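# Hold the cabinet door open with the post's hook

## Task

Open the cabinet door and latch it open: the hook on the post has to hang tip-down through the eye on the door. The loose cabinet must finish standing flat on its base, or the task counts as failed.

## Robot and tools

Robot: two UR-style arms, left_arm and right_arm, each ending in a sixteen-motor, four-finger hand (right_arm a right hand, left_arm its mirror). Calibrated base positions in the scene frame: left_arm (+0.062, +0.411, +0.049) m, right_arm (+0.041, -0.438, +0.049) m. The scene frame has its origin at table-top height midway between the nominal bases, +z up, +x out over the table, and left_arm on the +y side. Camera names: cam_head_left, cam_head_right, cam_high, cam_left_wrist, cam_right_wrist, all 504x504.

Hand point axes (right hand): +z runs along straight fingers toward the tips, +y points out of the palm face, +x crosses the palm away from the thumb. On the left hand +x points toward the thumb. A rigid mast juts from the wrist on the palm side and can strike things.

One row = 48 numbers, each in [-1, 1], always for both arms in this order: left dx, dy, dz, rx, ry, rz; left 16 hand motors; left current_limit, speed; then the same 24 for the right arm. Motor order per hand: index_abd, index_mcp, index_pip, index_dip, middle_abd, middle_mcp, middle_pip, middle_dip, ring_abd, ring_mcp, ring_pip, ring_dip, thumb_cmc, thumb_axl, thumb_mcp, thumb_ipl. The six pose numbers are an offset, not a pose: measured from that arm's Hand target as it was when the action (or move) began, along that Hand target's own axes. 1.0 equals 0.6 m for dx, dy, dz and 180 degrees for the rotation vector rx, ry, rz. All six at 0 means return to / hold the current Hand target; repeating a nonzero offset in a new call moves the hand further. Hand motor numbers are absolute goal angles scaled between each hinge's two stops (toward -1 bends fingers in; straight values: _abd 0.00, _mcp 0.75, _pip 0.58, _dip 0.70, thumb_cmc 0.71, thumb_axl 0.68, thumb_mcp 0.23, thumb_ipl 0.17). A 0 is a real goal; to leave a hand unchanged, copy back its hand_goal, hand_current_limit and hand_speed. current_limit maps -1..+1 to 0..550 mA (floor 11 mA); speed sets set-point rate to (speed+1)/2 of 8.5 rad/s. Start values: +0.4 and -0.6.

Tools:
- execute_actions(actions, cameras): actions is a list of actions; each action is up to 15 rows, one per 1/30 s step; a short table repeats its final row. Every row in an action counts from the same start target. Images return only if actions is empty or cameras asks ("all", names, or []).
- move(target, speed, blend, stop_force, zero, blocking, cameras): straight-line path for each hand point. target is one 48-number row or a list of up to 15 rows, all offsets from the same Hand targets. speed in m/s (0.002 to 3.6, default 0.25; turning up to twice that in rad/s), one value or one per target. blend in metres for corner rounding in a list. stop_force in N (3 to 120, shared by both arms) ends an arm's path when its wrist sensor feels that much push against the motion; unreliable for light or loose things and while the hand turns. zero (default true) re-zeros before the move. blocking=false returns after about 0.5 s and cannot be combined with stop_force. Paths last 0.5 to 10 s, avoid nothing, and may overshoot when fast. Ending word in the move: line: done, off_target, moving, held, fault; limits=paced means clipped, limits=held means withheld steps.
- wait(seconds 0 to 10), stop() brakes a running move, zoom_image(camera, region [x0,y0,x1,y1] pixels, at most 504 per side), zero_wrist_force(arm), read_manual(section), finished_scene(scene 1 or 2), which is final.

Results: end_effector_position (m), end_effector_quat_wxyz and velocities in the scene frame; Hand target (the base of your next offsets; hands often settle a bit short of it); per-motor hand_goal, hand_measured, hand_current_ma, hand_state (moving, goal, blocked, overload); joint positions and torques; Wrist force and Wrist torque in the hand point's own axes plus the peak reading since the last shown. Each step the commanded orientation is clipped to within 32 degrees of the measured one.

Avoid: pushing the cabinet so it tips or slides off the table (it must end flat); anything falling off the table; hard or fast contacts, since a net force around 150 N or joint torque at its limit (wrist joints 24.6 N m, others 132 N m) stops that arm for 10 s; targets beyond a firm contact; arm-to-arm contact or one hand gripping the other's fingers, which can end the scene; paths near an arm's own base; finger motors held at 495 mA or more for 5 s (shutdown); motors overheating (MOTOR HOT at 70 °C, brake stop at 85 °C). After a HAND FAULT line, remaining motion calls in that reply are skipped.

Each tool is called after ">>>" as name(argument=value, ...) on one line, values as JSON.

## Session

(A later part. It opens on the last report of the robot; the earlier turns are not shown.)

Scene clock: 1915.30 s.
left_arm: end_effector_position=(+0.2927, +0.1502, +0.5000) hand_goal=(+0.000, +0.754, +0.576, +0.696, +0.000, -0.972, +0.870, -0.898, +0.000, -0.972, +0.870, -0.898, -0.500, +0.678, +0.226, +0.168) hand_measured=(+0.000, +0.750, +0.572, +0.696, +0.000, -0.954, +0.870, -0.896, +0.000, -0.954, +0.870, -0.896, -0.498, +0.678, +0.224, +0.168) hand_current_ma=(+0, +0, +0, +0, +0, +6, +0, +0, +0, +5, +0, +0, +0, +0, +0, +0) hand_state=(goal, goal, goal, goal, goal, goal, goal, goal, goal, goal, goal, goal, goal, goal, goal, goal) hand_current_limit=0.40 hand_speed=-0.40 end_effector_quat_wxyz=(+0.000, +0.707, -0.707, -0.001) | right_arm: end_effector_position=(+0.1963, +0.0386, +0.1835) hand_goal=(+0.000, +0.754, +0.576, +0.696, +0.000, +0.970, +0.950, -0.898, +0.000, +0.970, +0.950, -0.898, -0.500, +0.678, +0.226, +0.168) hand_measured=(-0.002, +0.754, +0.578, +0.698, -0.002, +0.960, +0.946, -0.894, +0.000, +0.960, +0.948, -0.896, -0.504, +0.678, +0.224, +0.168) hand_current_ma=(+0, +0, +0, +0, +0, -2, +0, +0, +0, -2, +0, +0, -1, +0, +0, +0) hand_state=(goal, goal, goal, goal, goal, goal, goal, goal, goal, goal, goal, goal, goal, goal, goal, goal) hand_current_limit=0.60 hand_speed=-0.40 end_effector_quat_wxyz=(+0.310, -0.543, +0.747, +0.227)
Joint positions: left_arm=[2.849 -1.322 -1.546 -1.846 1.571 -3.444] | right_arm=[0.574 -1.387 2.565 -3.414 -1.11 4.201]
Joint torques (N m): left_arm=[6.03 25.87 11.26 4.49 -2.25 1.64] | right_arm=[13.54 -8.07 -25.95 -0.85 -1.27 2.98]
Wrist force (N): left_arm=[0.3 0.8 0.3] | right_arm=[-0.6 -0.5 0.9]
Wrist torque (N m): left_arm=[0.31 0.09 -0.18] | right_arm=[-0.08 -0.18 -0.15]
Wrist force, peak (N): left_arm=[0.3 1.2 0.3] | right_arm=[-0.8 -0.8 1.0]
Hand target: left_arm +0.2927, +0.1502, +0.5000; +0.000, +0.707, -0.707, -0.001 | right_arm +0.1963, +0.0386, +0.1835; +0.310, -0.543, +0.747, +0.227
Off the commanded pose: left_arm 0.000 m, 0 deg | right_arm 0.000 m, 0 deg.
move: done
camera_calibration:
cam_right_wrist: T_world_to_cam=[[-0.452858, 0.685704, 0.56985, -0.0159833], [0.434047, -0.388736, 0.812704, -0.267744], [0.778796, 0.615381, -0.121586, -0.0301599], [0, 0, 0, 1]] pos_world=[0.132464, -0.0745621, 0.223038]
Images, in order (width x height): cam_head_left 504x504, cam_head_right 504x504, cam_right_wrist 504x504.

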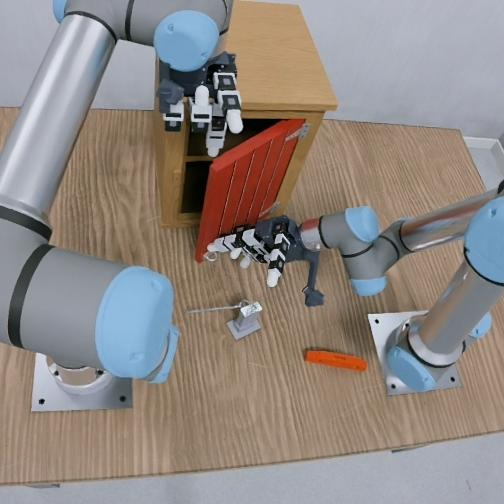

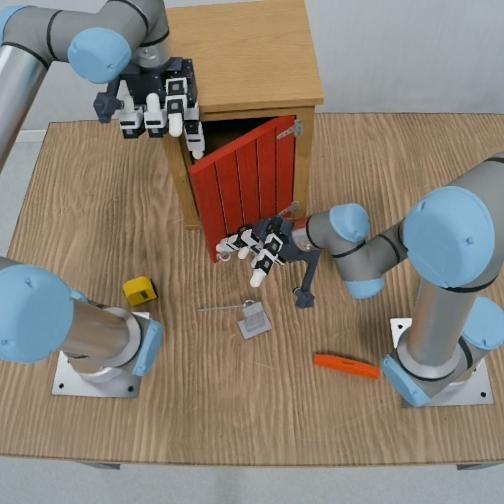

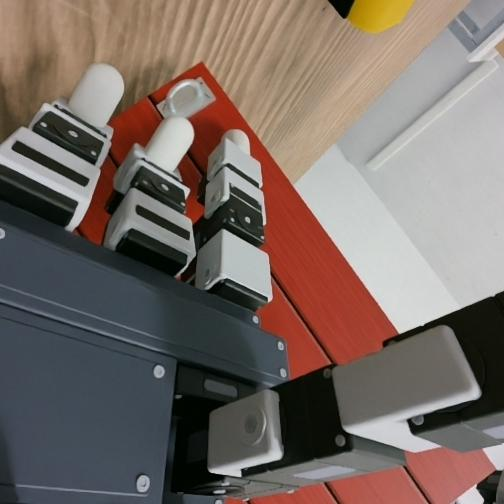

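>>> move(target=[-0.0313,0.0008,0.0883,0.1667,0,0, 0,0.754,0.576,0.696,0,-0.973,0.869,-0.899,0,-0.973,0.869,-0.899,-0.5,0.678,0.226,0.168,0.4,-0.4, 0,0,0,0,0,0, 0,0.754,0.576,0.696,0,0.97,0.95,-0.899,0,0.97,0.95,-0.899,-0.5,0.678,0.226,0.168,0.6,-0.4], speed=0.08, cameras=["cam_head_right","cam_head_left","cam_left_wrist"])

>>> zoom_image(camera="cam_head_left", region=[150, 60, 310, 220])

>>> zoom_image(camera="cam_head_right", region=[130, 60, 290, 220])

Scene clock: 2159.43 s.
left_arm: end_effector_position=(+0.2921, +0.1690, +0.4471) hand_goal=(+0.000, +0.754, +0.576, +0.696, +0.000, -0.972, +0.870, -0.898, +0.000, -0.972, +0.870, -0.898, -0.500, +0.678, +0.226, +0.168) hand_measured=(+0.000, +0.750, +0.572, +0.696, +0.000, -0.954, +0.870, -0.896, +0.000, -0.954, +0.870, -0.896, -0.498, +0.678, +0.224, +0.168) hand_current_ma=(+0, +0, +0, +0, +0, +6, +0, +0, +0, +5, +0, +0, +0, +0, +0, +0) hand_state=(goal, goal, goal, goal, goal, goal, goal, goal, goal, goal, goal, goal, goal, goal, goal, goal) hand_current_limit=0.40 hand_speed=-0.40 end_effector_quat_wxyz=(-0.183, +0.683, -0.684, +0.182) | right_arm: end_effector_position=(+0.1963, +0.0386, +0.1835) hand_goal=(+0.000, +0.754, +0.576, +0.696, +0.000, +0.970, +0.950, -0.898, +0.000, +0.970, +0.950, -0.898, -0.500, +0.678, +0.226, +0.168) hand_measured=(-0.002, +0.754, +0.578, +0.698, -0.002, +0.960, +0.946, -0.894, +0.000, +0.960, +0.948, -0.896, -0.504, +0.678, +0.224, +0.168) hand_current_ma=(+0, +0, +0, +0, +0, -2, +0, +0, +0, -2, +0, +0, -1, +0, +0, +0) hand_state=(goal, goal, goal, goal, goal, goal, goal, goal, goal, goal, goal, goal, goal, goal, goal, goal) hand_current_limit=0.60 hand_speed=-0.40 end_effector_quat_wxyz=(+0.310, -0.543, +0.747, +0.227)
Joint positions: left_arm=[2.771 -1.033 -1.943 -1.246 1.758 -3.475] | right_arm=[0.574 -1.387 2.565 -3.414 -1.11 4.201]
Joint torques (N m): left_arm=[-6.71 15.56 12.82 5.16 2.5 -1.67] | right_arm=[13.71 -8.8 -26.56 -0.8 -1.33 2.73]
Wrist force (N): left_arm=[0.1 1.3 0.7] | right_arm=[-0.5 -0.4 1.0]
Wrist torque (N m): left_arm=[0.43 0.15 -0.24] | right_arm=[-0.07 -0.19 -0.14]
Wrist force, peak (N): left_arm=[0.1 1.5 1.2] | right_arm=[-0.7 -0.6 1.1]
Hand target: left_arm +0.2921, +0.1690, +0.4471; -0.183, +0.683, -0.684, +0.182 | right_arm +0.1963, +0.0386, +0.1835; +0.310, -0.543, +0.747, +0.227
Off the commanded pose: left_arm 0.000 m, 0 deg | right_arm 0.000 m, 0 deg.
move: done
camera_calibration:
cam_left_wrist: T_world_to_cam=[[0.56049, 0.763168, 0.321598, -0.468079], [0.072282, -0.431926, 0.899008, -0.402434], [0.825001, -0.480639, -0.297254, 0.0980804], [0, 0, 0, 1]] pos_world=[0.210526, 0.230542, 0.541479]
Images, in order (width x height): cam_head_left 504x504, cam_head_right 504x504, cam_left_wrist 504x504.

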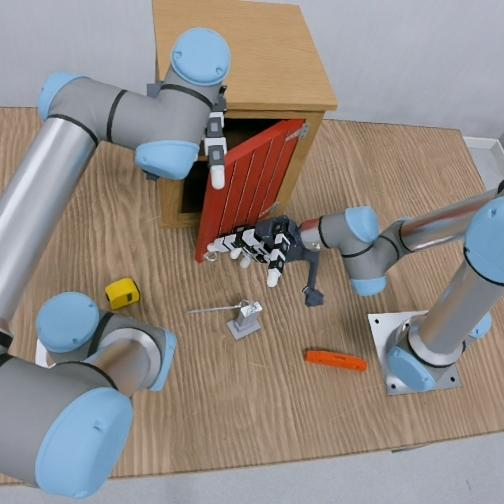

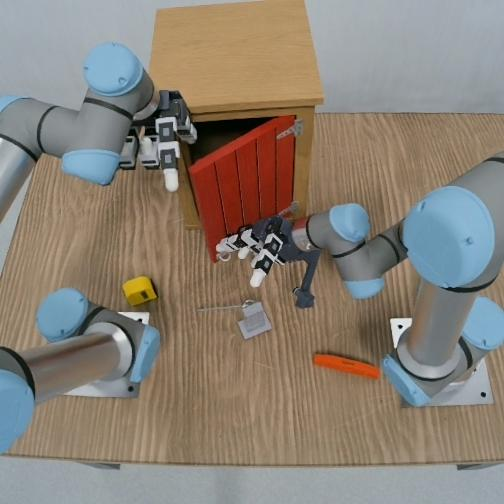

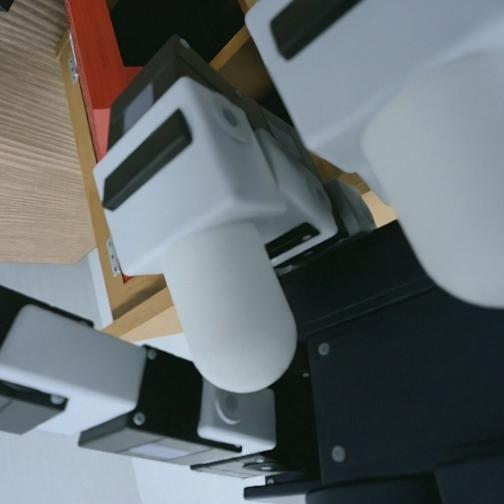

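Scaled by 3.150.

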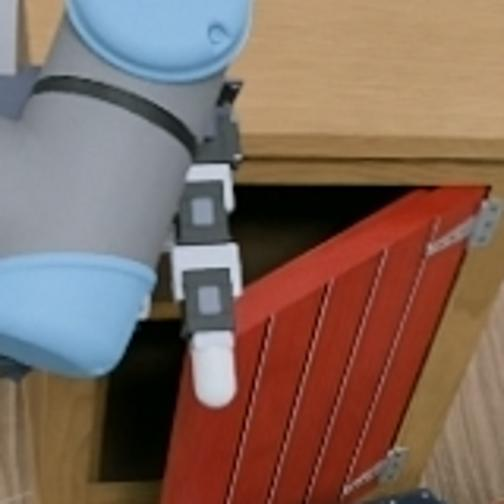

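Scaled by 3.150.

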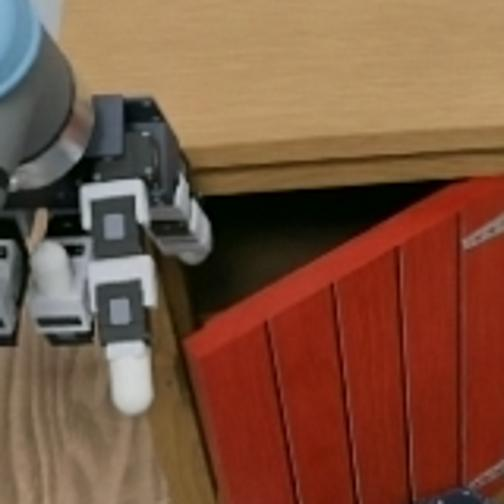

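>>> move(target=[[0,0,0,0,0,0, 0,0.754,0.576,0.696,0,-0.973,0.869,-0.899,0,-0.973,0.869,-0.899,-0.5,0.678,0.226,0.168,0.4,-0.4, -0.0250,-0.0307,0.0250,0,0,0, 0,0.754,0.576,0.696,0,0.97,0.95,-0.899,0,0.97,0.95,-0.899,-0.5,0.678,0.226,0.168,0.6,-0.4],[0,0,0,0,0,0, 0,0.754,0.576,0.696,0,-0.973,0.869,-0.899,0,-0.973,0.869,-0.899,-0.5,0.678,0.226,0.168,0.4,-0.4, -0.0470,-0.0657,0.0470,0,0,0, 0,0.754,0.576,0.696,0,0.97,0.95,-0.899,0,0.97,0.95,-0.899,-0.5,0.678,0.226,0.168,0.6,-0.4]], speed=0.05, blend=0.003, cameras=["cam_head_right","cam_head_left","cam_left_wrist"])

>>> zoom_image(camera="cam_head_left", region=[150, 60, 310, 220])

>>> zoom_image(camera="cam_head_right", region=[130, 60, 290, 220])

Scene clock: 2179.60 s.
left_arm: end_effector_position=(+0.2921, +0.1691, +0.4471) hand_goal=(+0.000, +0.754, +0.576, +0.696, +0.000, -0.972, +0.870, -0.898, +0.000, -0.972, +0.870, -0.898, -0.500, +0.678, +0.226, +0.168) hand_measured=(+0.000, +0.750, +0.574, +0.696, +0.000, -0.954, +0.870, -0.896, +0.000, -0.954, +0.870, -0.896, -0.498, +0.678, +0.224, +0.168) hand_current_ma=(+0, +0, +0, +0, +0, +6, +0, +0, +0, +5, +0, +0, +0, +0, +0, +0) hand_state=(goal, goal, goal, goal, goal, goal, goal, goal, goal, goal, goal, goal, goal, goal, goal, goal) hand_current_limit=0.40 hand_speed=-0.40 end_effector_quat_wxyz=(-0.183, +0.683, -0.684, +0.182) | right_arm: end_effector_position=(+0.2460, +0.0645, +0.1835) hand_goal=(+0.000, +0.754, +0.576, +0.696, +0.000, +0.970, +0.950, -0.898, +0.000, +0.970, +0.950, -0.898, -0.500, +0.678, +0.226, +0.168) hand_measured=(-0.004, +0.752, +0.576, +0.698, -0.002, +0.962, +0.946, -0.894, +0.000, +0.960, +0.948, -0.896, -0.504, +0.678, +0.224, +0.168) hand_current_ma=(+0, +0, +0, +0, +0, -2, +0, +0, +0, -2, +0, +0, -1, +0, +0, +0) hand_state=(goal, goal, goal, goal, goal, goal, goal, goal, goal, goal, goal, goal, goal, goal, goal, goal) hand_current_limit=0.60 hand_speed=-0.40 end_effector_quat_wxyz=(+0.310, -0.543, +0.747, +0.227)
Joint positions: left_arm=[2.771 -1.033 -1.943 -1.246 1.758 -3.475] | right_arm=[0.558 -1.304 2.429 -3.355 -1.1 4.187]
Joint torques (N m): left_arm=[-6.99 13.92 12.62 4.85 2.75 -1.91] | right_arm=[-16.54 -14.6 -27.55 -0.92 2.42 -2.65]
Wrist force (N): left_arm=[-0.1 1.5 1.0] | right_arm=[-0.7 -0.6 0.8]
Wrist torque (N m): left_arm=[0.44 0.19 -0.27] | right_arm=[-0.09 -0.17 -0.05]
Wrist force, peak (N): left_arm=[0.2 1.8 1.0] | right_arm=[-0.7 -0.8 1.0]
Hand target: left_arm +0.2921, +0.1690, +0.4471; -0.183, +0.683, -0.684, +0.182 | right_arm +0.2461, +0.0645, +0.1835; +0.310, -0.543, +0.747, +0.227
Off the commanded pose: left_arm 0.000 m, 0 deg | right_arm 0.000 m, 0 deg.
move: done
camera_calibration:
cam_left_wrist: T_world_to_cam=[[0.560417, 0.763211, 0.321623, -0.468031], [0.072203, -0.431879, 0.899037, -0.402437], [0.825057, -0.480613, -0.297138, 0.0980826], [0, 0, 0, 1]] pos_world=[0.210426, 0.230542, 0.541479]
Images, in order (width x height): cam_head_left 504x504, cam_head_right 504x504, cam_left_wrist 504x504.

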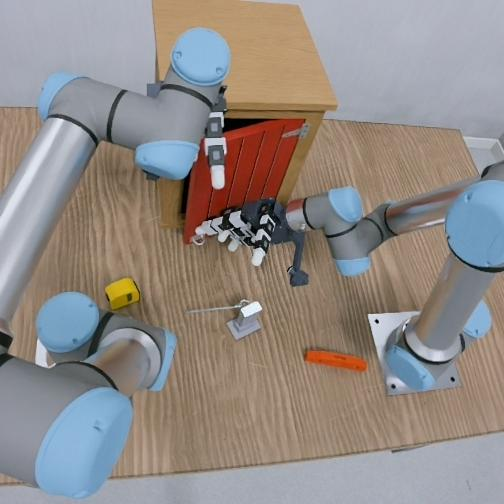

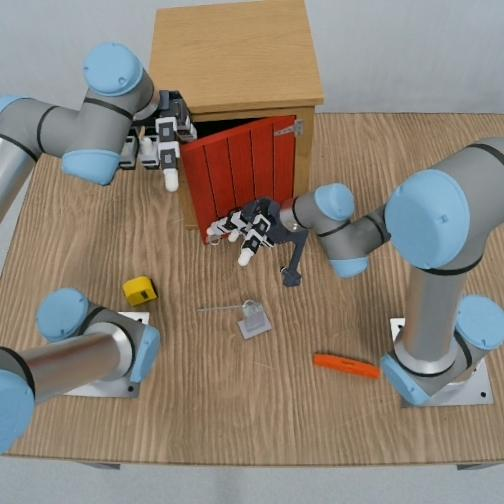

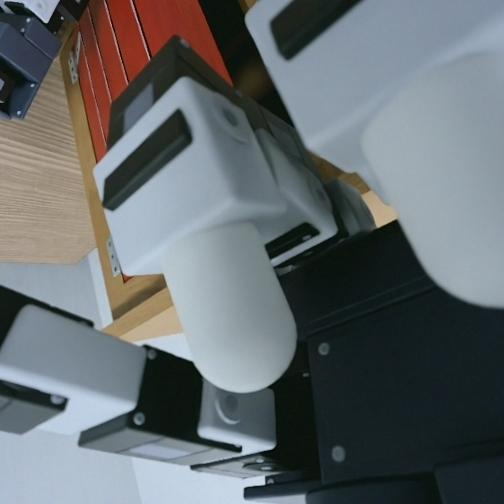

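Scaled by 3.150.

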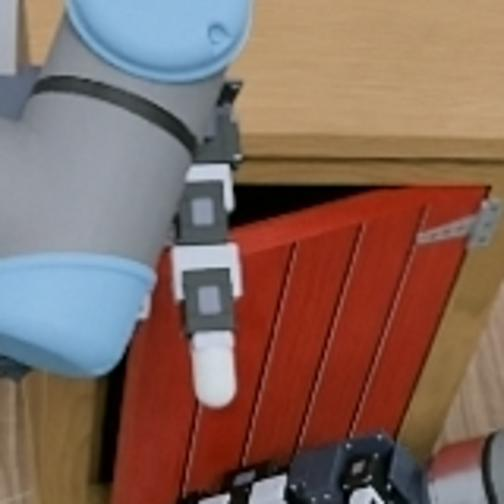

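Scaled by 3.150.

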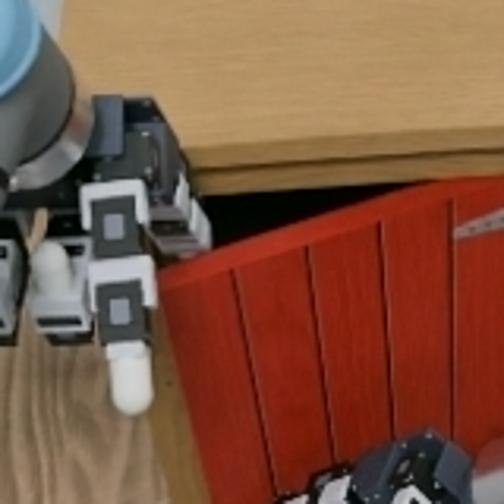

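>>> zoom_image(camera="cam_head_left", region=[170, 260, 290, 380])

>>> zoom_image(camera="cam_head_right", region=[180, 260, 300, 380])

Scaled by 4.200.

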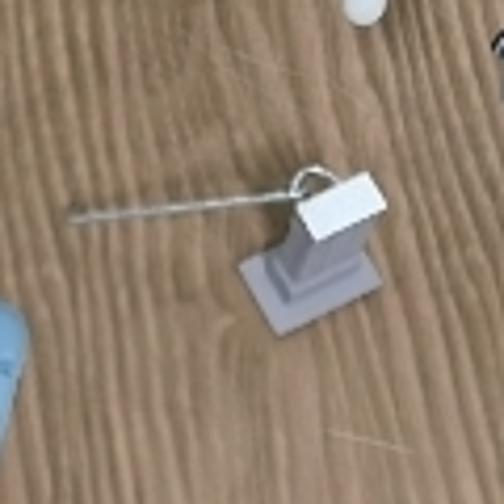

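Scaled by 4.200.

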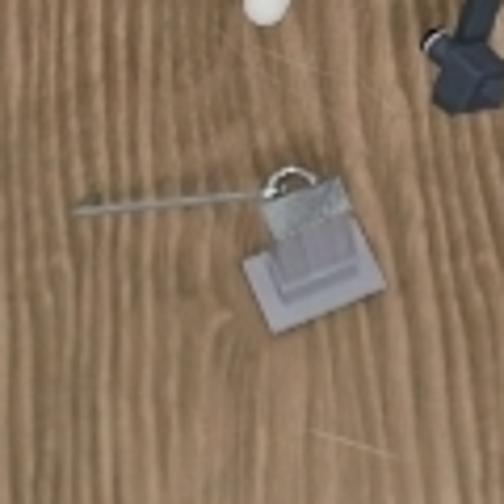

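>>> zoom_image(camera="cam_head_left", region=[176, 296, 206, 326])

>>> zoom_image(camera="cam_head_right", region=[186, 296, 216, 326])

Scaled by 16.800.

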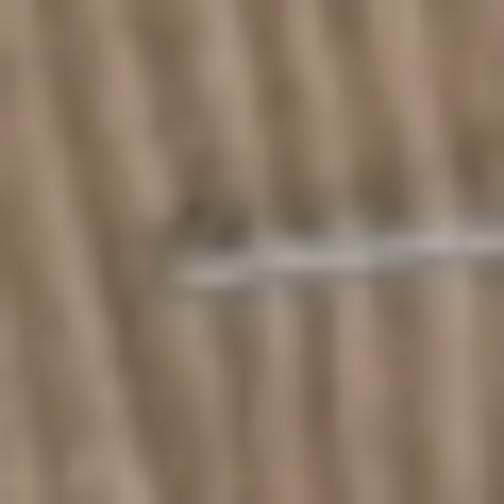

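Scaled by 16.800.

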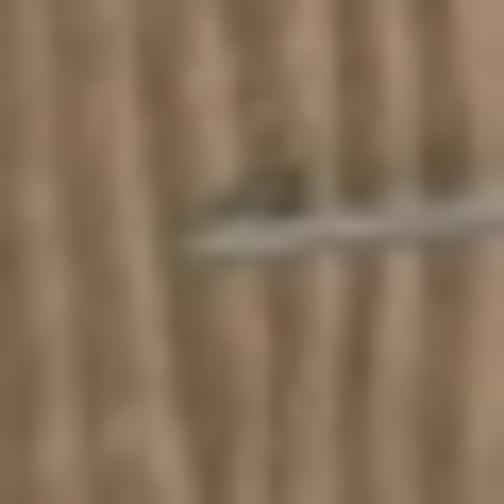

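>>> move(target=[[0,0,0,0,0,0, 0,0.754,0.576,0.696,0,-0.973,0.869,-0.899,0,-0.973,0.869,-0.899,-0.5,0.678,0.226,0.168,0.4,-0.4, -0.0031,0.085,-0.0871,0,0,0, 0,0.205,0.182,0.406,0,0.97,0.95,-0.899,0,0.97,0.95,-0.899,-0.5,0.678,0.226,0.168,0.4,-0.6],[0,0,0,0,0,0, 0,0.754,0.576,0.696,0,-0.973,0.869,-0.899,0,-0.973,0.869,-0.899,-0.5,0.678,0.226,0.168,0.4,-0.4, 0.0271,0.0912,0.0999,0.0446,0.3888,-0.1234, 0,0.205,0.182,0.406,0,0.97,0.95,-0.899,0,0.97,0.95,-0.899,-0.5,0.678,0.226,0.168,0.4,-0.6]], speed=0.2, blend=0.02, cameras=["cam_head_right","cam_head_left","cam_right_wrist"])

Scene clock: 2246.33 s.
left_arm: end_effector_position=(+0.2921, +0.1690, +0.4471) hand_goal=(+0.000, +0.754, +0.576, +0.696, +0.000, -0.972, +0.870, -0.898, +0.000, -0.972, +0.870, -0.898, -0.500, +0.678, +0.226, +0.168) hand_measured=(+0.000, +0.750, +0.574, +0.696, +0.000, -0.954, +0.870, -0.896, +0.000, -0.954, +0.870, -0.896, -0.498, +0.678, +0.224, +0.168) hand_current_ma=(+0, +0, +0, +0, +0, +6, +0, +0, +0, +5, +0, +0, +0, +0, +0, +0) hand_state=(goal, goal, goal, goal, goal, goal, goal, goal, goal, goal, goal, goal, goal, goal, goal, goal) hand_current_limit=0.40 hand_speed=-0.40 end_effector_quat_wxyz=(-0.183, +0.683, -0.684, +0.182) | right_arm: end_effector_position=(+0.2034, +0.1109, +0.1299) hand_goal=(+0.000, +0.206, +0.182, +0.406, +0.000, +0.970, +0.950, -0.898, +0.000, +0.970, +0.950, -0.898, -0.500, +0.678, +0.226, +0.168) hand_measured=(-0.002, +0.216, +0.188, +0.410, -0.002, +0.962, +0.946, -0.894, +0.000, +0.962, +0.948, -0.896, -0.498, +0.678, +0.224, +0.168) hand_current_ma=(+0, +3, +1, +0, +0, -2, +0, +0, +0, -2, +0, +0, +0, +0, +0, +0) hand_state=(goal, goal, goal, goal, goal, goal, goal, goal, goal, goal, goal, goal, goal, goal, goal, goal) hand_current_limit=0.40 hand_speed=-0.60 end_effector_quat_wxyz=(+0.101, +0.678, -0.690, +0.232)
Joint positions: left_arm=[2.771 -1.033 -1.943 -1.246 1.758 -3.475] | right_arm=[1.048 -1.036 1.536 -1.726 -1.957 4.286]
Joint torques (N m): left_arm=[-7.95 15.09 13.09 0.85 -1.13 -1.21] | right_arm=[13.58 -31.58 -35.28 0.06 -2.58 2.88]
Wrist force (N): left_arm=[-0.1 1.4 0.9] | right_arm=[0.7 -0.5 -0.3]
Wrist torque (N m): left_arm=[0.42 0.18 -0.26] | right_arm=[0.06 -0.04 0.06]
Wrist force, peak (N): left_arm=[-0.1 1.8 0.9] | right_arm=[-0.4 -1.7 1.8]
Hand target: left_arm +0.2921, +0.1690, +0.4471; -0.183, +0.683, -0.684, +0.182 | right_arm +0.2034, +0.1109, +0.1299; +0.101, +0.678, -0.690, +0.232
Off the commanded pose: left_arm 0.000 m, 0 deg | right_arm 0.000 m, 0 deg.
move: done
camera_calibration:
cam_right_wrist: T_world_to_cam=[[-0.592642, 0.678509, -0.434051, 0.127863], [0.414934, 0.719054, 0.557487, -0.284907], [0.690366, 0.150288, -0.707678, 0.0589746], [0, 0, 0, 1]] pos_world=[0.15328, 0.109244, 0.256066]
Images, in order (width x height): cam_head_left 504x504, cam_head_right 504x504, cam_right_wrist 504x504.

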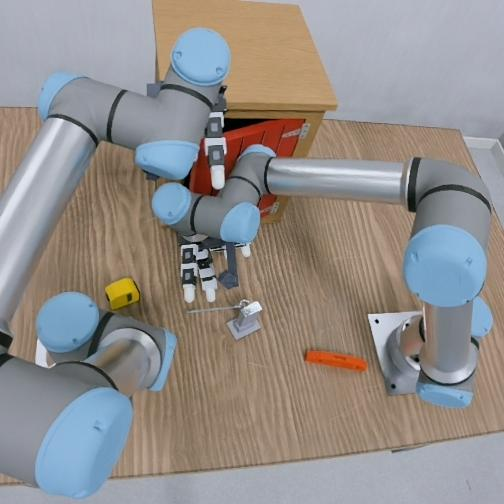

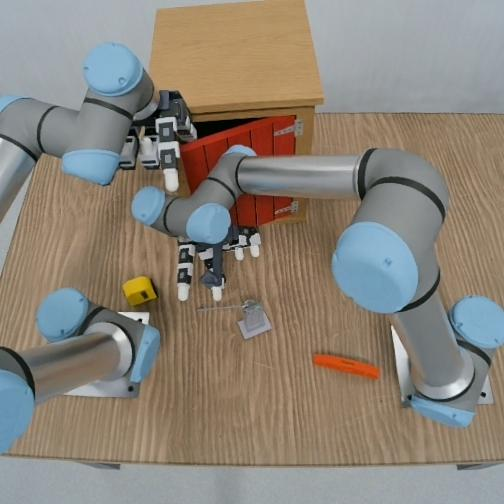

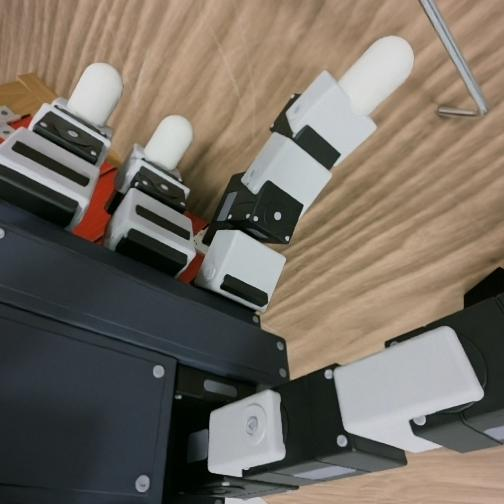

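>>> move(target=[0,0,0,0,0,0, 0,0.754,0.576,0.696,0,-0.973,0.869,-0.899,0,-0.973,0.869,-0.899,-0.5,0.678,0.226,0.168,0.4,-0.4, -0.0367,0.003,0.0702,0,0,0, 0,0.205,0.182,0.406,0,0.97,0.95,-0.899,0,0.97,0.95,-0.899,-0.5,0.678,0.226,0.168,0.4,-0.6], speed=0.08, cameras=["cam_head_right","cam_head_left","cam_right_wrist"])

>>> zoom_image(camera="cam_head_right", region=[170, 250, 280, 360])

>>> zoom_image(camera="cam_head_left", region=[170, 250, 280, 360])

Scene clock: 2274.07 s.
left_arm: end_effector_position=(+0.2921, +0.1690, +0.4471) hand_goal=(+0.000, +0.754, +0.576, +0.696, +0.000, -0.972, +0.870, -0.898, +0.000, -0.972, +0.870, -0.898, -0.500, +0.678, +0.226, +0.168) hand_measured=(+0.000, +0.750, +0.574, +0.696, +0.000, -0.954, +0.870, -0.896, +0.000, -0.954, +0.870, -0.896, -0.498, +0.678, +0.224, +0.168) hand_current_ma=(+0, +0, +0, +0, +0, +6, +0, +0, +0, +5, +0, +0, +0, +0, +0, +0) hand_state=(goal, goal, goal, goal, goal, goal, goal, goal, goal, goal, goal, goal, goal, goal, goal, goal) hand_current_limit=0.40 hand_speed=-0.40 end_effector_quat_wxyz=(-0.183, +0.683, -0.684, +0.182) | right_arm: end_effector_position=(+0.2103, +0.1111, +0.0829) hand_goal=(+0.000, +0.206, +0.182, +0.406, +0.000, +0.970, +0.950, -0.898, +0.000, +0.970, +0.950, -0.898, -0.500, +0.678, +0.226, +0.168) hand_measured=(-0.002, +0.216, +0.188, +0.410, -0.002, +0.962, +0.946, -0.894, +0.000, +0.962, +0.948, -0.896, -0.498, +0.678, +0.224, +0.168) hand_current_ma=(+0, +3, +1, +0, +0, -2, +0, +0, +0, -2, +0, +0, +0, +0, +0, +0) hand_state=(goal, goal, goal, goal, goal, goal, goal, goal, goal, goal, goal, goal, goal, goal, goal, goal) hand_current_limit=0.40 hand_speed=-0.60 end_effector_quat_wxyz=(+0.101, +0.678, -0.690, +0.232)
Joint positions: left_arm=[2.771 -1.033 -1.943 -1.246 1.758 -3.475] | right_arm=[1.039 -0.973 1.571 -1.828 -1.96 4.277]
Joint torques (N m): left_arm=[-7.28 14.34 14.83 0.94 -1.13 -0.93] | right_arm=[-16.53 -34.98 -8.1 -3.2 -2.64 -2.9]
Wrist force (N): left_arm=[0.3 1.3 1.0] | right_arm=[0.7 0.0 -0.2]
Wrist torque (N m): left_arm=[0.41 0.13 -0.22] | right_arm=[0.13 -0.04 0.17]
Wrist force, peak (N): left_arm=[-0.1 1.7 1.0] | right_arm=[1.2 -0.6 -0.9]
Hand target: left_arm +0.2921, +0.1690, +0.4471; -0.183, +0.683, -0.684, +0.182 | right_arm +0.2103, +0.1111, +0.0828; +0.101, +0.678, -0.690, +0.232
Off the commanded pose: left_arm 0.000 m, 0 deg | right_arm 0.000 m, 0 deg.
move: done
camera_calibration:
cam_right_wrist: T_world_to_cam=[[-0.592614, 0.678488, -0.434123, 0.11142], [0.414957, 0.719095, 0.557417, -0.261819], [0.690376, 0.15019, -0.707689, 0.0208472], [0, 0, 0, 1]] pos_world=[0.16028, 0.109544, 0.209066]
Images, in order (width x height): cam_head_left 504x504, cam_head_right 504x504, cam_right_wrist 504x504.

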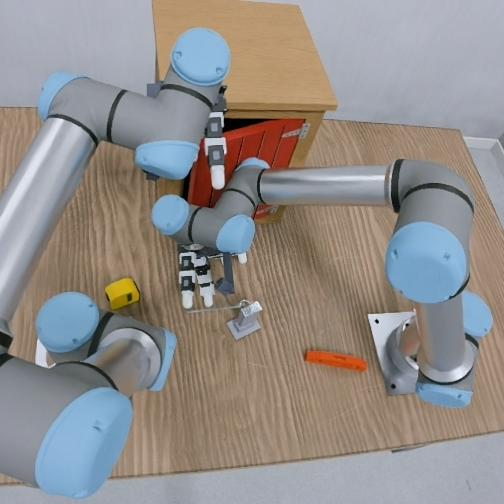

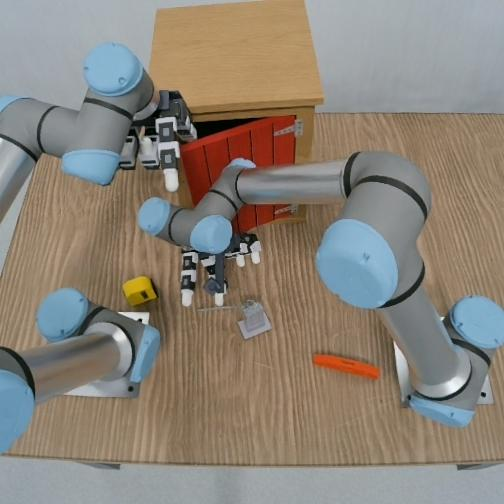

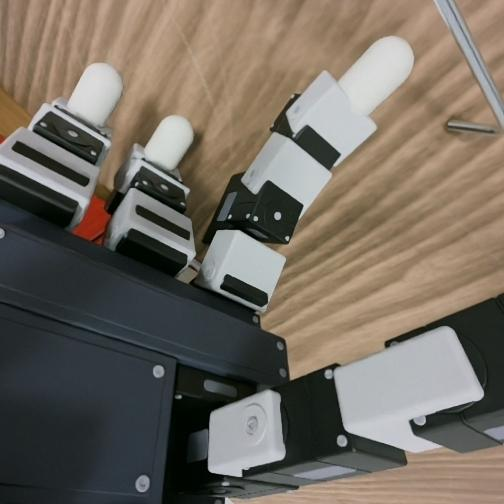

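Scaled by 4.582.

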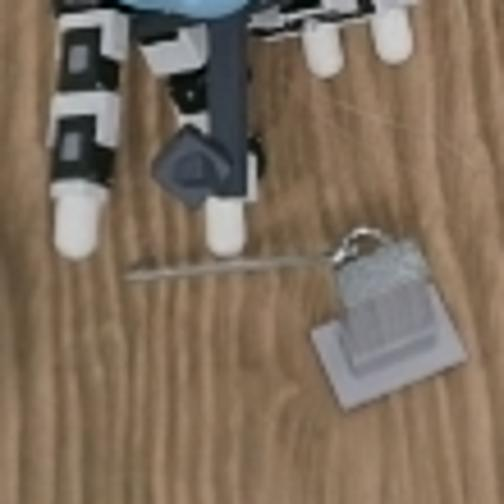

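Scaled by 4.582.

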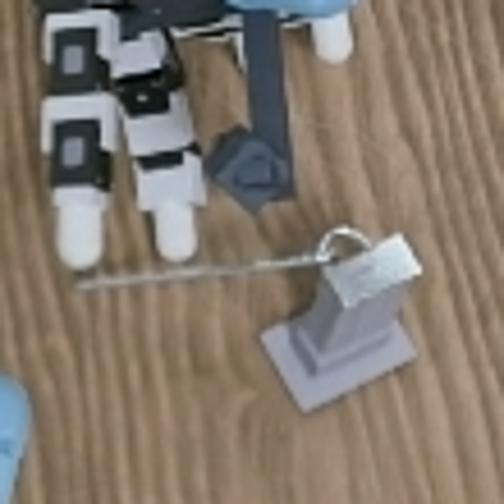

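>>> move(target=[0,0,0,0,0,0, 0,0.754,0.576,0.696,0,-0.973,0.869,-0.899,0,-0.973,0.869,-0.899,-0.5,0.678,0.226,0.168,0.4,-0.4, 0,0.07,0,0,0,0, 0,0.205,0.182,0.406,0,0.97,0.95,-0.899,0,0.97,0.95,-0.899,-0.5,0.678,0.226,0.168,0.4,-0.6], speed=0.04, cameras=["cam_right_wrist"])

>>> zoom_image(camera="cam_right_wrist", region=[254, 0, 504, 250])

Scene clock: 2293.53 s.
left_arm: end_effector_position=(+0.2921, +0.1690, +0.4471) hand_goal=(+0.000, +0.754, +0.576, +0.696, +0.000, -0.972, +0.870, -0.898, +0.000, -0.972, +0.870, -0.898, -0.500, +0.678, +0.226, +0.168) hand_measured=(+0.000, +0.750, +0.574, +0.696, +0.000, -0.954, +0.870, -0.896, +0.000, -0.954, +0.870, -0.896, -0.498, +0.678, +0.224, +0.168) hand_current_ma=(+0, +0, +0, +0, +0, +6, +0, +0, +0, +5, +0, +0, +0, +0, +0, +0) hand_state=(goal, goal, goal, goal, goal, goal, goal, goal, goal, goal, goal, goal, goal, goal, goal, goal) hand_current_limit=0.40 hand_speed=-0.40 end_effector_quat_wxyz=(-0.183, +0.683, -0.684, +0.182) | right_arm: end_effector_position=(+0.1691, +0.1100, +0.0751) hand_goal=(+0.000, +0.206, +0.182, +0.406, +0.000, +0.970, +0.950, -0.898, +0.000, +0.970, +0.950, -0.898, -0.500, +0.678, +0.226, +0.168) hand_measured=(-0.002, +0.216, +0.188, +0.410, -0.002, +0.962, +0.946, -0.894, +0.000, +0.962, +0.948, -0.896, -0.498, +0.678, +0.224, +0.168) hand_current_ma=(+0, +3, +1, +0, +0, -2, +0, +0, +0, -2, +0, +0, +0, +0, +0, +0) hand_state=(goal, goal, goal, goal, goal, goal, goal, goal, goal, goal, goal, goal, goal, goal, goal, goal) hand_current_limit=0.40 hand_speed=-0.60 end_effector_quat_wxyz=(+0.101, +0.678, -0.690, +0.232)
Joint positions: left_arm=[2.771 -1.033 -1.943 -1.246 1.758 -3.475] | right_arm=[1.094 -0.989 1.618 -1.837 -1.942 4.332]
Joint torques (N m): left_arm=[-6.55 13.7 13.93 1.16 -1.37 -0.56] | right_arm=[14.13 -51.69 -5.79 -3.49 1.11 2.9]
Wrist force (N): left_arm=[0.0 1.6 0.8] | right_arm=[0.7 -0.2 -0.3]
Wrist torque (N m): left_arm=[0.46 0.17 -0.26] | right_arm=[0.12 -0.06 0.06]
Wrist force, peak (N): left_arm=[0.0 1.7 1.1] | right_arm=[0.9 -0.4 -0.4]
Hand target: left_arm +0.2921, +0.1690, +0.4471; -0.183, +0.683, -0.684, +0.182 | right_arm +0.1691, +0.1100, +0.0751; +0.101, +0.678, -0.690, +0.232
Off the commanded pose: left_arm 0.000 m, 0 deg | right_arm 0.000 m, 0 deg.
move: done
camera_calibration:
cam_right_wrist: T_world_to_cam=[[-0.592614, 0.678488, -0.434123, 0.0844083], [0.414957, 0.719095, 0.557417, -0.239639], [0.690376, 0.15019, -0.707689, 0.0440067], [0, 0, 0, 1]] pos_world=[0.11908, 0.108444, 0.201366]
Images, in order (width x height): cam_right_wrist 504x504.

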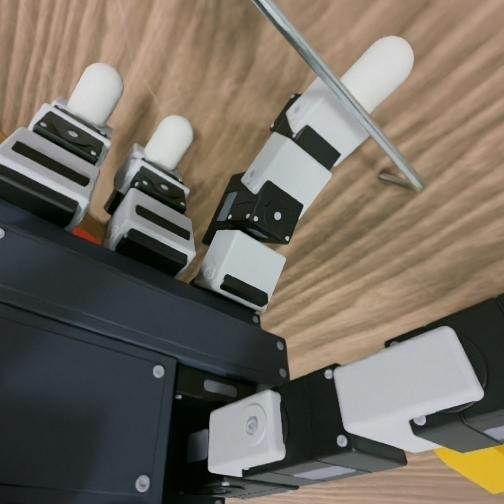

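Scaled by 2.016.

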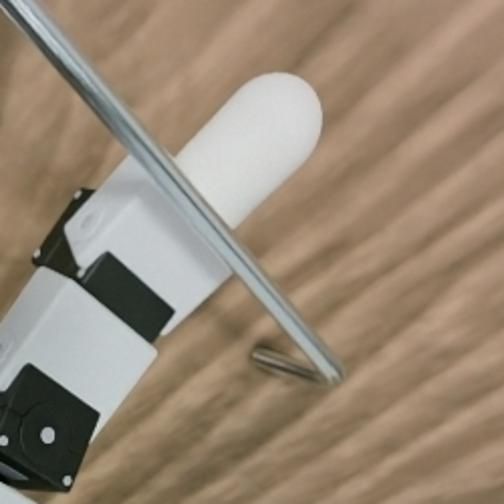

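>>> move(target=[0,0,0,0,0,0, 0,0.754,0.576,0.696,0,-0.973,0.869,-0.899,0,-0.973,0.869,-0.899,-0.5,0.678,0.226,0.168,0.4,-0.4, 0,0.018,0,0,0,0, 0,0.205,0.182,0.406,0,0.97,0.95,-0.899,0,0.97,0.95,-0.899,-0.5,0.678,0.226,0.168,0.4,-0.6], speed=0.03)

>>> move(target=[0,0,0,0,0,0, 0,0.754,0.576,0.696,0,-0.973,0.869,-0.899,0,-0.973,0.869,-0.899,-0.5,0.678,0.226,0.168,0.4,-0.4, 0,0,0,0,0,0, 0,0.205,0.182,-0.681,0,0.97,0.95,-0.899,0,0.97,0.95,-0.899,-0.5,0.678,0.226,0.168,0.4,-0.8], speed=0.03, cameras=["cam_right_wrist"])

>>> zoom_image(camera="cam_right_wrist", region=[254, 0, 504, 250])

Scene clock: 2300.70 s.
left_arm: end_effector_position=(+0.2921, +0.1690, +0.4471) hand_goal=(+0.000, +0.754, +0.576, +0.696, +0.000, -0.972, +0.870, -0.898, +0.000, -0.972, +0.870, -0.898, -0.500, +0.678, +0.226, +0.168) hand_measured=(+0.000, +0.750, +0.574, +0.696, +0.000, -0.954, +0.870, -0.896, +0.000, -0.954, +0.870, -0.896, -0.498, +0.678, +0.224, +0.168) hand_current_ma=(+0, +0, +0, +0, +0, +6, +0, +0, +0, +5, +0, +0, +0, +0, +0, +0) hand_state=(goal, goal, goal, goal, goal, goal, goal, goal, goal, goal, goal, goal, goal, goal, goal, goal) hand_current_limit=0.40 hand_speed=-0.40 end_effector_quat_wxyz=(-0.183, +0.683, -0.684, +0.182) | right_arm: end_effector_position=(+0.1585, +0.1097, +0.0732) hand_goal=(+0.000, +0.206, +0.182, +0.406, +0.000, +0.970, +0.950, -0.898, +0.000, +0.970, +0.950, -0.898, -0.500, +0.678, +0.226, +0.168) hand_measured=(-0.002, +0.216, +0.188, +0.410, -0.002, +0.962, +0.946, -0.894, +0.000, +0.962, +0.948, -0.896, -0.498, +0.678, +0.224, +0.168) hand_current_ma=(+0, +3, +1, +0, +0, -2, +0, +0, +0, -2, +0, +0, +0, +0, +0, +0) hand_state=(goal, goal, goal, goal, goal, goal, goal, goal, goal, goal, goal, goal, goal, goal, goal, goal) hand_current_limit=0.40 hand_speed=-0.60 end_effector_quat_wxyz=(+0.101, +0.678, -0.690, +0.232)
Joint positions: left_arm=[2.771 -1.033 -1.943 -1.246 1.758 -3.475] | right_arm=[1.109 -0.993 1.628 -1.839 -1.936 4.347]
Joint torques (N m): left_arm=[-6.66 14.43 13.45 1.03 -1.24 -0.31] | right_arm=[12.61 -51.42 -8.55 -3.47 1.08 2.72]
Wrist force (N): left_arm=[0.2 1.4 1.0] | right_arm=[0.8 -0.2 -0.2]
Wrist torque (N m): left_arm=[0.43 0.14 -0.24] | right_arm=[0.11 -0.07 0.06]
Wrist force, peak (N): left_arm=[0.1 1.7 1.0] | right_arm=[1.1 -0.1 -0.3]
Hand target: left_arm +0.2921, +0.1690, +0.4471; -0.183, +0.683, -0.684, +0.182 | right_arm +0.1584, +0.1097, +0.0731; +0.101, +0.678, -0.690, +0.232
Off the commanded pose: left_arm 0.000 m, 0 deg | right_arm 0.000 m, 0 deg.
move: done

Scene clock: 2302.50 s.
left_arm: end_effector_position=(+0.2921, +0.1690, +0.4471) hand_goal=(+0.000, +0.754, +0.576, +0.696, +0.000, -0.972, +0.870, -0.898, +0.000, -0.972, +0.870, -0.898, -0.500, +0.678, +0.226, +0.168) hand_measured=(+0.000, +0.750, +0.574, +0.696, +0.000, -0.954, +0.870, -0.896, +0.000, -0.954, +0.870, -0.896, -0.498, +0.678, +0.224, +0.168) hand_current_ma=(+0, +0, +0, +0, +0, +6, +0, +0, +0, +5, +0, +0, +0, +0, +0, +0) hand_state=(goal, goal, goal, goal, goal, goal, goal, goal, goal, goal, goal, goal, goal, goal, goal, goal) hand_current_limit=0.40 hand_speed=-0.40 end_effector_quat_wxyz=(-0.183, +0.683, -0.684, +0.182) | right_arm: end_effector_position=(+0.1584, +0.1097, +0.0731) hand_goal=(+0.000, +0.206, +0.182, -0.680, +0.000, +0.970, +0.950, -0.898, +0.000, +0.970, +0.950, -0.898, -0.500, +0.678, +0.226, +0.168) hand_measured=(-0.002, +0.216, +0.188, -0.676, -0.002, +0.962, +0.946, -0.894, +0.000, +0.962, +0.948, -0.896, -0.498, +0.678, +0.224, +0.168) hand_current_ma=(+0, +3, +1, +0, +0, -2, +0, +0, +0, -2, +0, +0, +0, +0, +0, +0) hand_state=(goal, goal, goal, goal, goal, goal, goal, goal, goal, goal, goal, goal, goal, goal, goal, goal) hand_current_limit=0.40 hand_speed=-0.80 end_effector_quat_wxyz=(+0.101, +0.678, -0.690, +0.232)
Joint positions: left_arm=[2.771 -1.033 -1.943 -1.246 1.758 -3.475] | right_arm=[1.109 -0.993 1.628 -1.839 -1.936 4.347]
Joint torques (N m): left_arm=[-6.68 11.78 15.51 0.91 -1.47 0.07] | right_arm=[12.96 -51.7 -8.01 -3.49 0.86 2.81]
Wrist force (N): left_arm=[0.1 1.3 0.9] | right_arm=[0.7 -0.2 -0.4]
Wrist torque (N m): left_arm=[0.42 0.16 -0.24] | right_arm=[0.13 -0.06 0.06]
Wrist force, peak (N): left_arm=[0.2 1.7 1.1] | right_arm=[1.1 -0.2 -0.4]
Hand target: left_arm +0.2921, +0.1690, +0.4471; -0.183, +0.683, -0.684, +0.182 | right_arm +0.1584, +0.1097, +0.0731; +0.101, +0.678, -0.690, +0.232
Off the commanded pose: left_arm 0.000 m, 0 deg | right_arm 0.000 m, 0 deg.
move: done
camera_calibration:
cam_right_wrist: T_world_to_cam=[[-0.592614, 0.678488, -0.434123, 0.0774026], [0.414957, 0.719095, 0.557417, -0.233869], [0.690376, 0.15019, -0.707689, 0.0500234], [0, 0, 0, 1]] pos_world=[0.10838, 0.108144, 0.199366]
Images, in order (width x height): cam_right_wrist 504x504.

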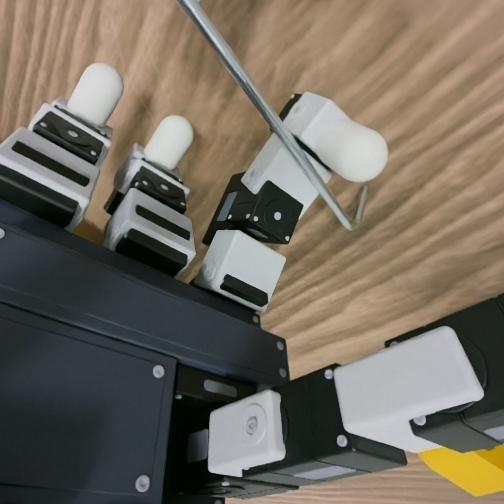

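Scaled by 2.016.

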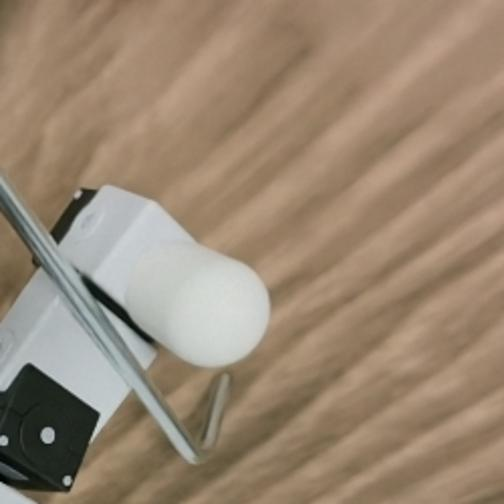

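>>> move(target=[0,0,0,0,0,0, 0,0.754,0.576,0.696,0,-0.973,0.869,-0.899,0,-0.973,0.869,-0.899,-0.5,0.678,0.226,0.168,0.4,-0.4, 0.0305,-0.0095,-0.0815,-0.0075,-0.2037,0.1066, 0,0.205,0.182,-0.681,0,0.97,0.95,-0.899,0,0.97,0.95,-0.899,-0.5,0.678,0.226,0.168,0.4,-0.6], speed=0.09, cameras=["cam_right_wrist","cam_head_left","cam_head_right"])

>>> zoom_image(camera="cam_right_wrist", region=[254, 0, 504, 250])

Scene clock: 2324.10 s.
left_arm: end_effector_position=(+0.2921, +0.1690, +0.4471) hand_goal=(+0.000, +0.754, +0.576, +0.696, +0.000, -0.972, +0.870, -0.898, +0.000, -0.972, +0.870, -0.898, -0.500, +0.678, +0.226, +0.168) hand_measured=(+0.000, +0.750, +0.574, +0.696, +0.000, -0.954, +0.870, -0.896, +0.000, -0.954, +0.870, -0.896, -0.498, +0.678, +0.224, +0.168) hand_current_ma=(+0, +0, +0, +0, +0, +6, +0, +0, +0, +5, +0, +0, +0, +0, +0, +0) hand_state=(goal, goal, goal, goal, goal, goal, goal, goal, goal, goal, goal, goal, goal, goal, goal, goal) hand_current_limit=0.40 hand_speed=-0.40 end_effector_quat_wxyz=(-0.183, +0.683, -0.684, +0.182) | right_arm: end_effector_position=(+0.1544, +0.1159, +0.1251) hand_goal=(+0.000, +0.206, +0.182, -0.680, +0.000, +0.970, +0.950, -0.898, +0.000, +0.970, +0.950, -0.898, -0.500, +0.678, +0.226, +0.168) hand_measured=(+0.000, +0.216, +0.188, -0.676, -0.002, +0.962, +0.946, -0.894, +0.000, +0.962, +0.948, -0.896, -0.500, +0.678, +0.224, +0.168) hand_current_ma=(+0, +3, +1, +0, +0, -2, +0, +0, +0, -2, +0, +0, +0, +0, +0, +0) hand_state=(goal, goal, goal, goal, goal, goal, goal, goal, goal, goal, goal, goal, goal, goal, goal, goal) hand_current_limit=0.40 hand_speed=-0.60 end_effector_quat_wxyz=(+0.152, -0.593, +0.791, -0.014)
Joint positions: left_arm=[2.771 -1.033 -1.943 -1.246 1.758 -3.475] | right_arm=[1.017 -1.303 2.145 -2.687 -1.709 4.435]
Joint torques (N m): left_arm=[-6.31 14.24 14.69 1.14 -1.3 0.67] | right_arm=[-17.22 -37.34 -5.7 -4.4 1.49 2.81]
Wrist force (N): left_arm=[0.1 1.4 0.9] | right_arm=[0.2 -0.6 0.0]
Wrist torque (N m): left_arm=[0.43 0.16 -0.24] | right_arm=[0.08 -0.14 -0.08]
Wrist force, peak (N): left_arm=[0.1 1.6 1.1] | right_arm=[1.1 -0.3 -0.2]
Hand target: left_arm +0.2921, +0.1690, +0.4471; -0.183, +0.683, -0.684, +0.182 | right_arm +0.1544, +0.1159, +0.1251; +0.152, -0.593, +0.791, -0.014
Off the commanded pose: left_arm 0.000 m, 0 deg | right_arm 0.000 m, 0 deg.
move: done
camera_calibration:
cam_right_wrist: T_world_to_cam=[[-0.417739, 0.90538, 0.0760349, -0.0238275], [0.407846, 0.112079, 0.906146, -0.237742], [0.811884, 0.409543, -0.416075, 0.00334667], [0, 0, 0, 1]] pos_world=[0.0842914, 0.0468483, 0.218633]
Images, in order (width x height): cam_head_left 504x504, cam_head_right 504x504, cam_right_wrist 504x504.

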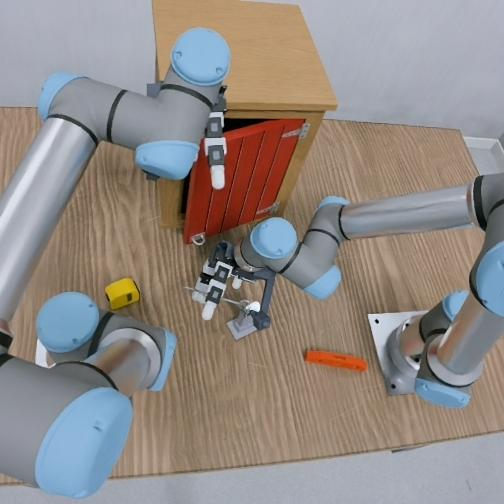

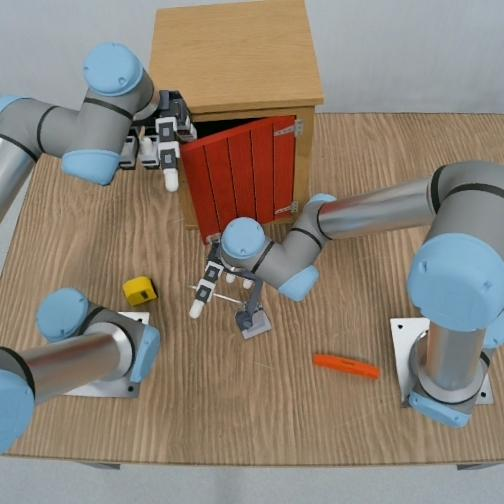

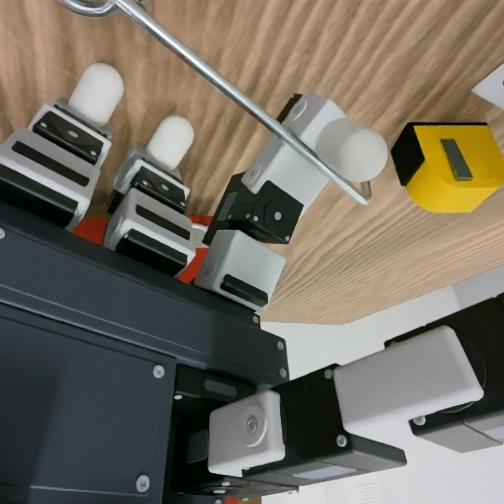

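Scaled by 2.016.

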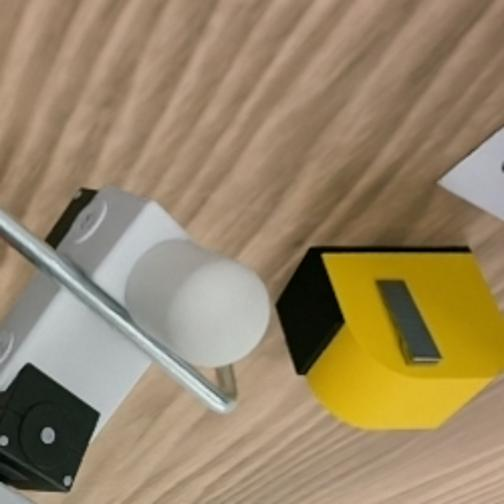

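>>> move(target=[[0,0,0,0,0,0, 0,0.754,0.576,0.696,0,-0.973,0.869,-0.899,0,-0.973,0.869,-0.899,-0.5,0.678,0.226,0.168,0.4,-0.4, -0.0073,-0.0312,0.0083,0.0163,0.0147,0.0688, 0,0.205,0.182,-0.681,0,0.97,0.95,-0.899,0,0.97,0.95,-0.899,-0.5,0.678,0.226,0.168,0.4,-0.6],[0,0,0,0,0,0, 0,0.754,0.576,0.696,0,-0.973,0.869,-0.899,0,-0.973,0.869,-0.899,-0.5,0.678,0.226,0.168,0.4,-0.4, -0.0080,-0.0618,0.0150,0.0313,0.0282,0.1324, 0,0.205,0.182,-0.681,0,0.97,0.95,-0.899,0,0.97,0.95,-0.899,-0.5,0.678,0.226,0.168,0.4,-0.6]], speed=0.06, blend=0.003, cameras=["cam_right_wrist","cam_head_left","cam_head_right"])

>>> zoom_image(camera="cam_right_wrist", region=[254, 60, 504, 310])

Scene clock: 2336.43 s.
left_arm: end_effector_position=(+0.2921, +0.1690, +0.4471) hand_goal=(+0.000, +0.754, +0.576, +0.696, +0.000, -0.972, +0.870, -0.898, +0.000, -0.972, +0.870, -0.898, -0.500, +0.678, +0.226, +0.168) hand_measured=(+0.000, +0.750, +0.574, +0.696, +0.000, -0.954, +0.870, -0.896, +0.000, -0.954, +0.870, -0.896, -0.498, +0.678, +0.224, +0.168) hand_current_ma=(+0, +0, +0, +0, +0, +6, +0, +0, +0, +5, +0, +0, +0, +0, +0, +0) hand_state=(goal, goal, goal, goal, goal, goal, goal, goal, goal, goal, goal, goal, goal, goal, goal, goal) hand_current_limit=0.40 hand_speed=-0.40 end_effector_quat_wxyz=(-0.183, +0.683, -0.684, +0.182) | right_arm: end_effector_position=(+0.1925, +0.1109, +0.1251) hand_goal=(+0.000, +0.206, +0.182, -0.680, +0.000, +0.970, +0.950, -0.898, +0.000, +0.970, +0.950, -0.898, -0.500, +0.678, +0.226, +0.168) hand_measured=(+0.000, +0.216, +0.188, -0.676, -0.002, +0.962, +0.946, -0.894, +0.000, +0.962, +0.948, -0.896, -0.500, +0.678, +0.224, +0.168) hand_current_ma=(+0, +3, +1, +0, +0, -2, +0, +0, +0, -2, +0, +0, +0, +0, +0, +0) hand_state=(goal, goal, goal, goal, goal, goal, goal, goal, goal, goal, goal, goal, goal, goal, goal, goal) hand_current_limit=0.40 hand_speed=-0.60 end_effector_quat_wxyz=(+0.145, -0.408, +0.900, -0.047)
Joint positions: left_arm=[2.771 -1.033 -1.943 -1.246 1.758 -3.475] | right_arm=[1.011 -1.328 2.151 -2.585 -1.81 4.86]
Joint torques (N m): left_arm=[-6.49 14.12 16.29 0.76 -1.26 1.04] | right_arm=[-13.62 -36.78 -33.53 -0.59 -2.37 2.89]
Wrist force (N): left_arm=[0.2 1.3 0.9] | right_arm=[0.2 -0.2 0.0]
Wrist torque (N m): left_arm=[0.41 0.15 -0.24] | right_arm=[0.14 -0.13 -0.10]
Wrist force, peak (N): left_arm=[0.1 1.7 1.0] | right_arm=[0.5 -0.7 0.1]
Hand target: left_arm +0.2921, +0.1690, +0.4471; -0.183, +0.683, -0.684, +0.182 | right_arm +0.1925, +0.1109, +0.1251; +0.145, -0.408, +0.900, -0.047
Off the commanded pose: left_arm 0.000 m, 0 deg | right_arm 0.000 m, 0 deg.
move: done
camera_calibration:
cam_right_wrist: T_world_to_cam=[[0.004099, 0.997168, 0.0750894, -0.0945481], [0.41673, -0.0699623, 0.906334, -0.234269], [0.909021, 0.027577, -0.415837, -0.00190308], [0, 0, 0, 1]] pos_world=[0.0997445, 0.0779428, 0.218634]
Images, in order (width x height): cam_head_left 504x504, cam_head_right 504x504, cam_right_wrist 504x504.

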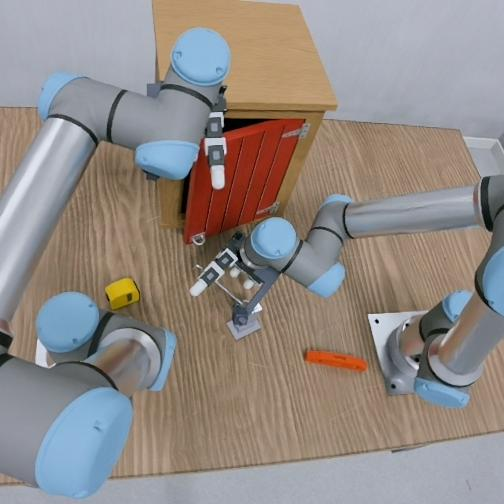

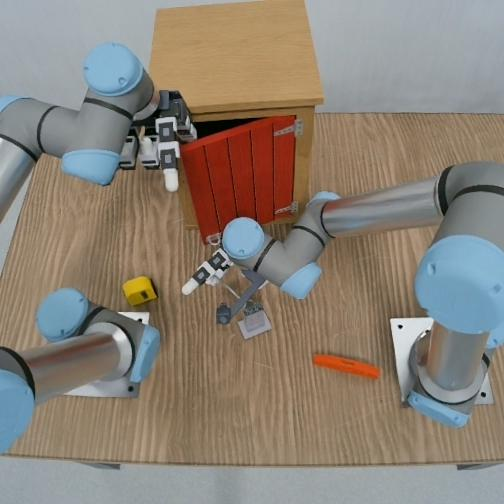

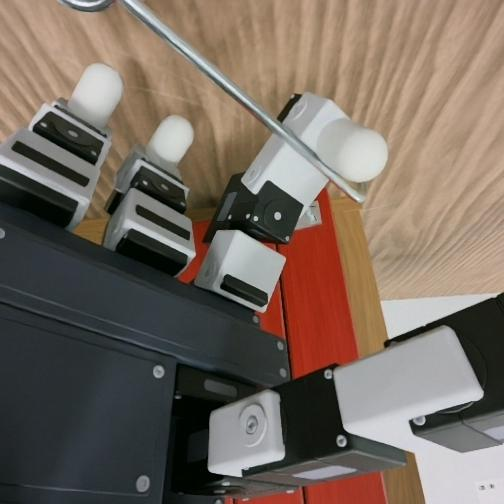

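Scaled by 2.016.

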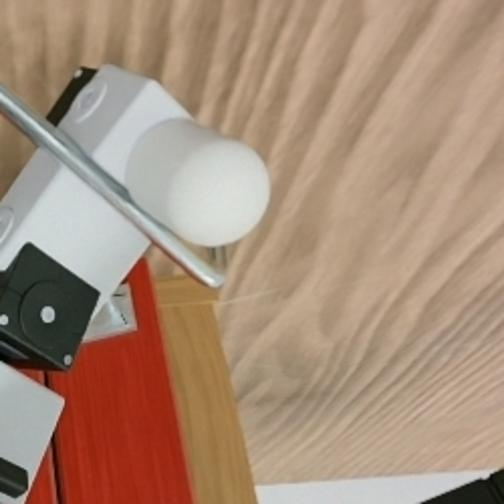

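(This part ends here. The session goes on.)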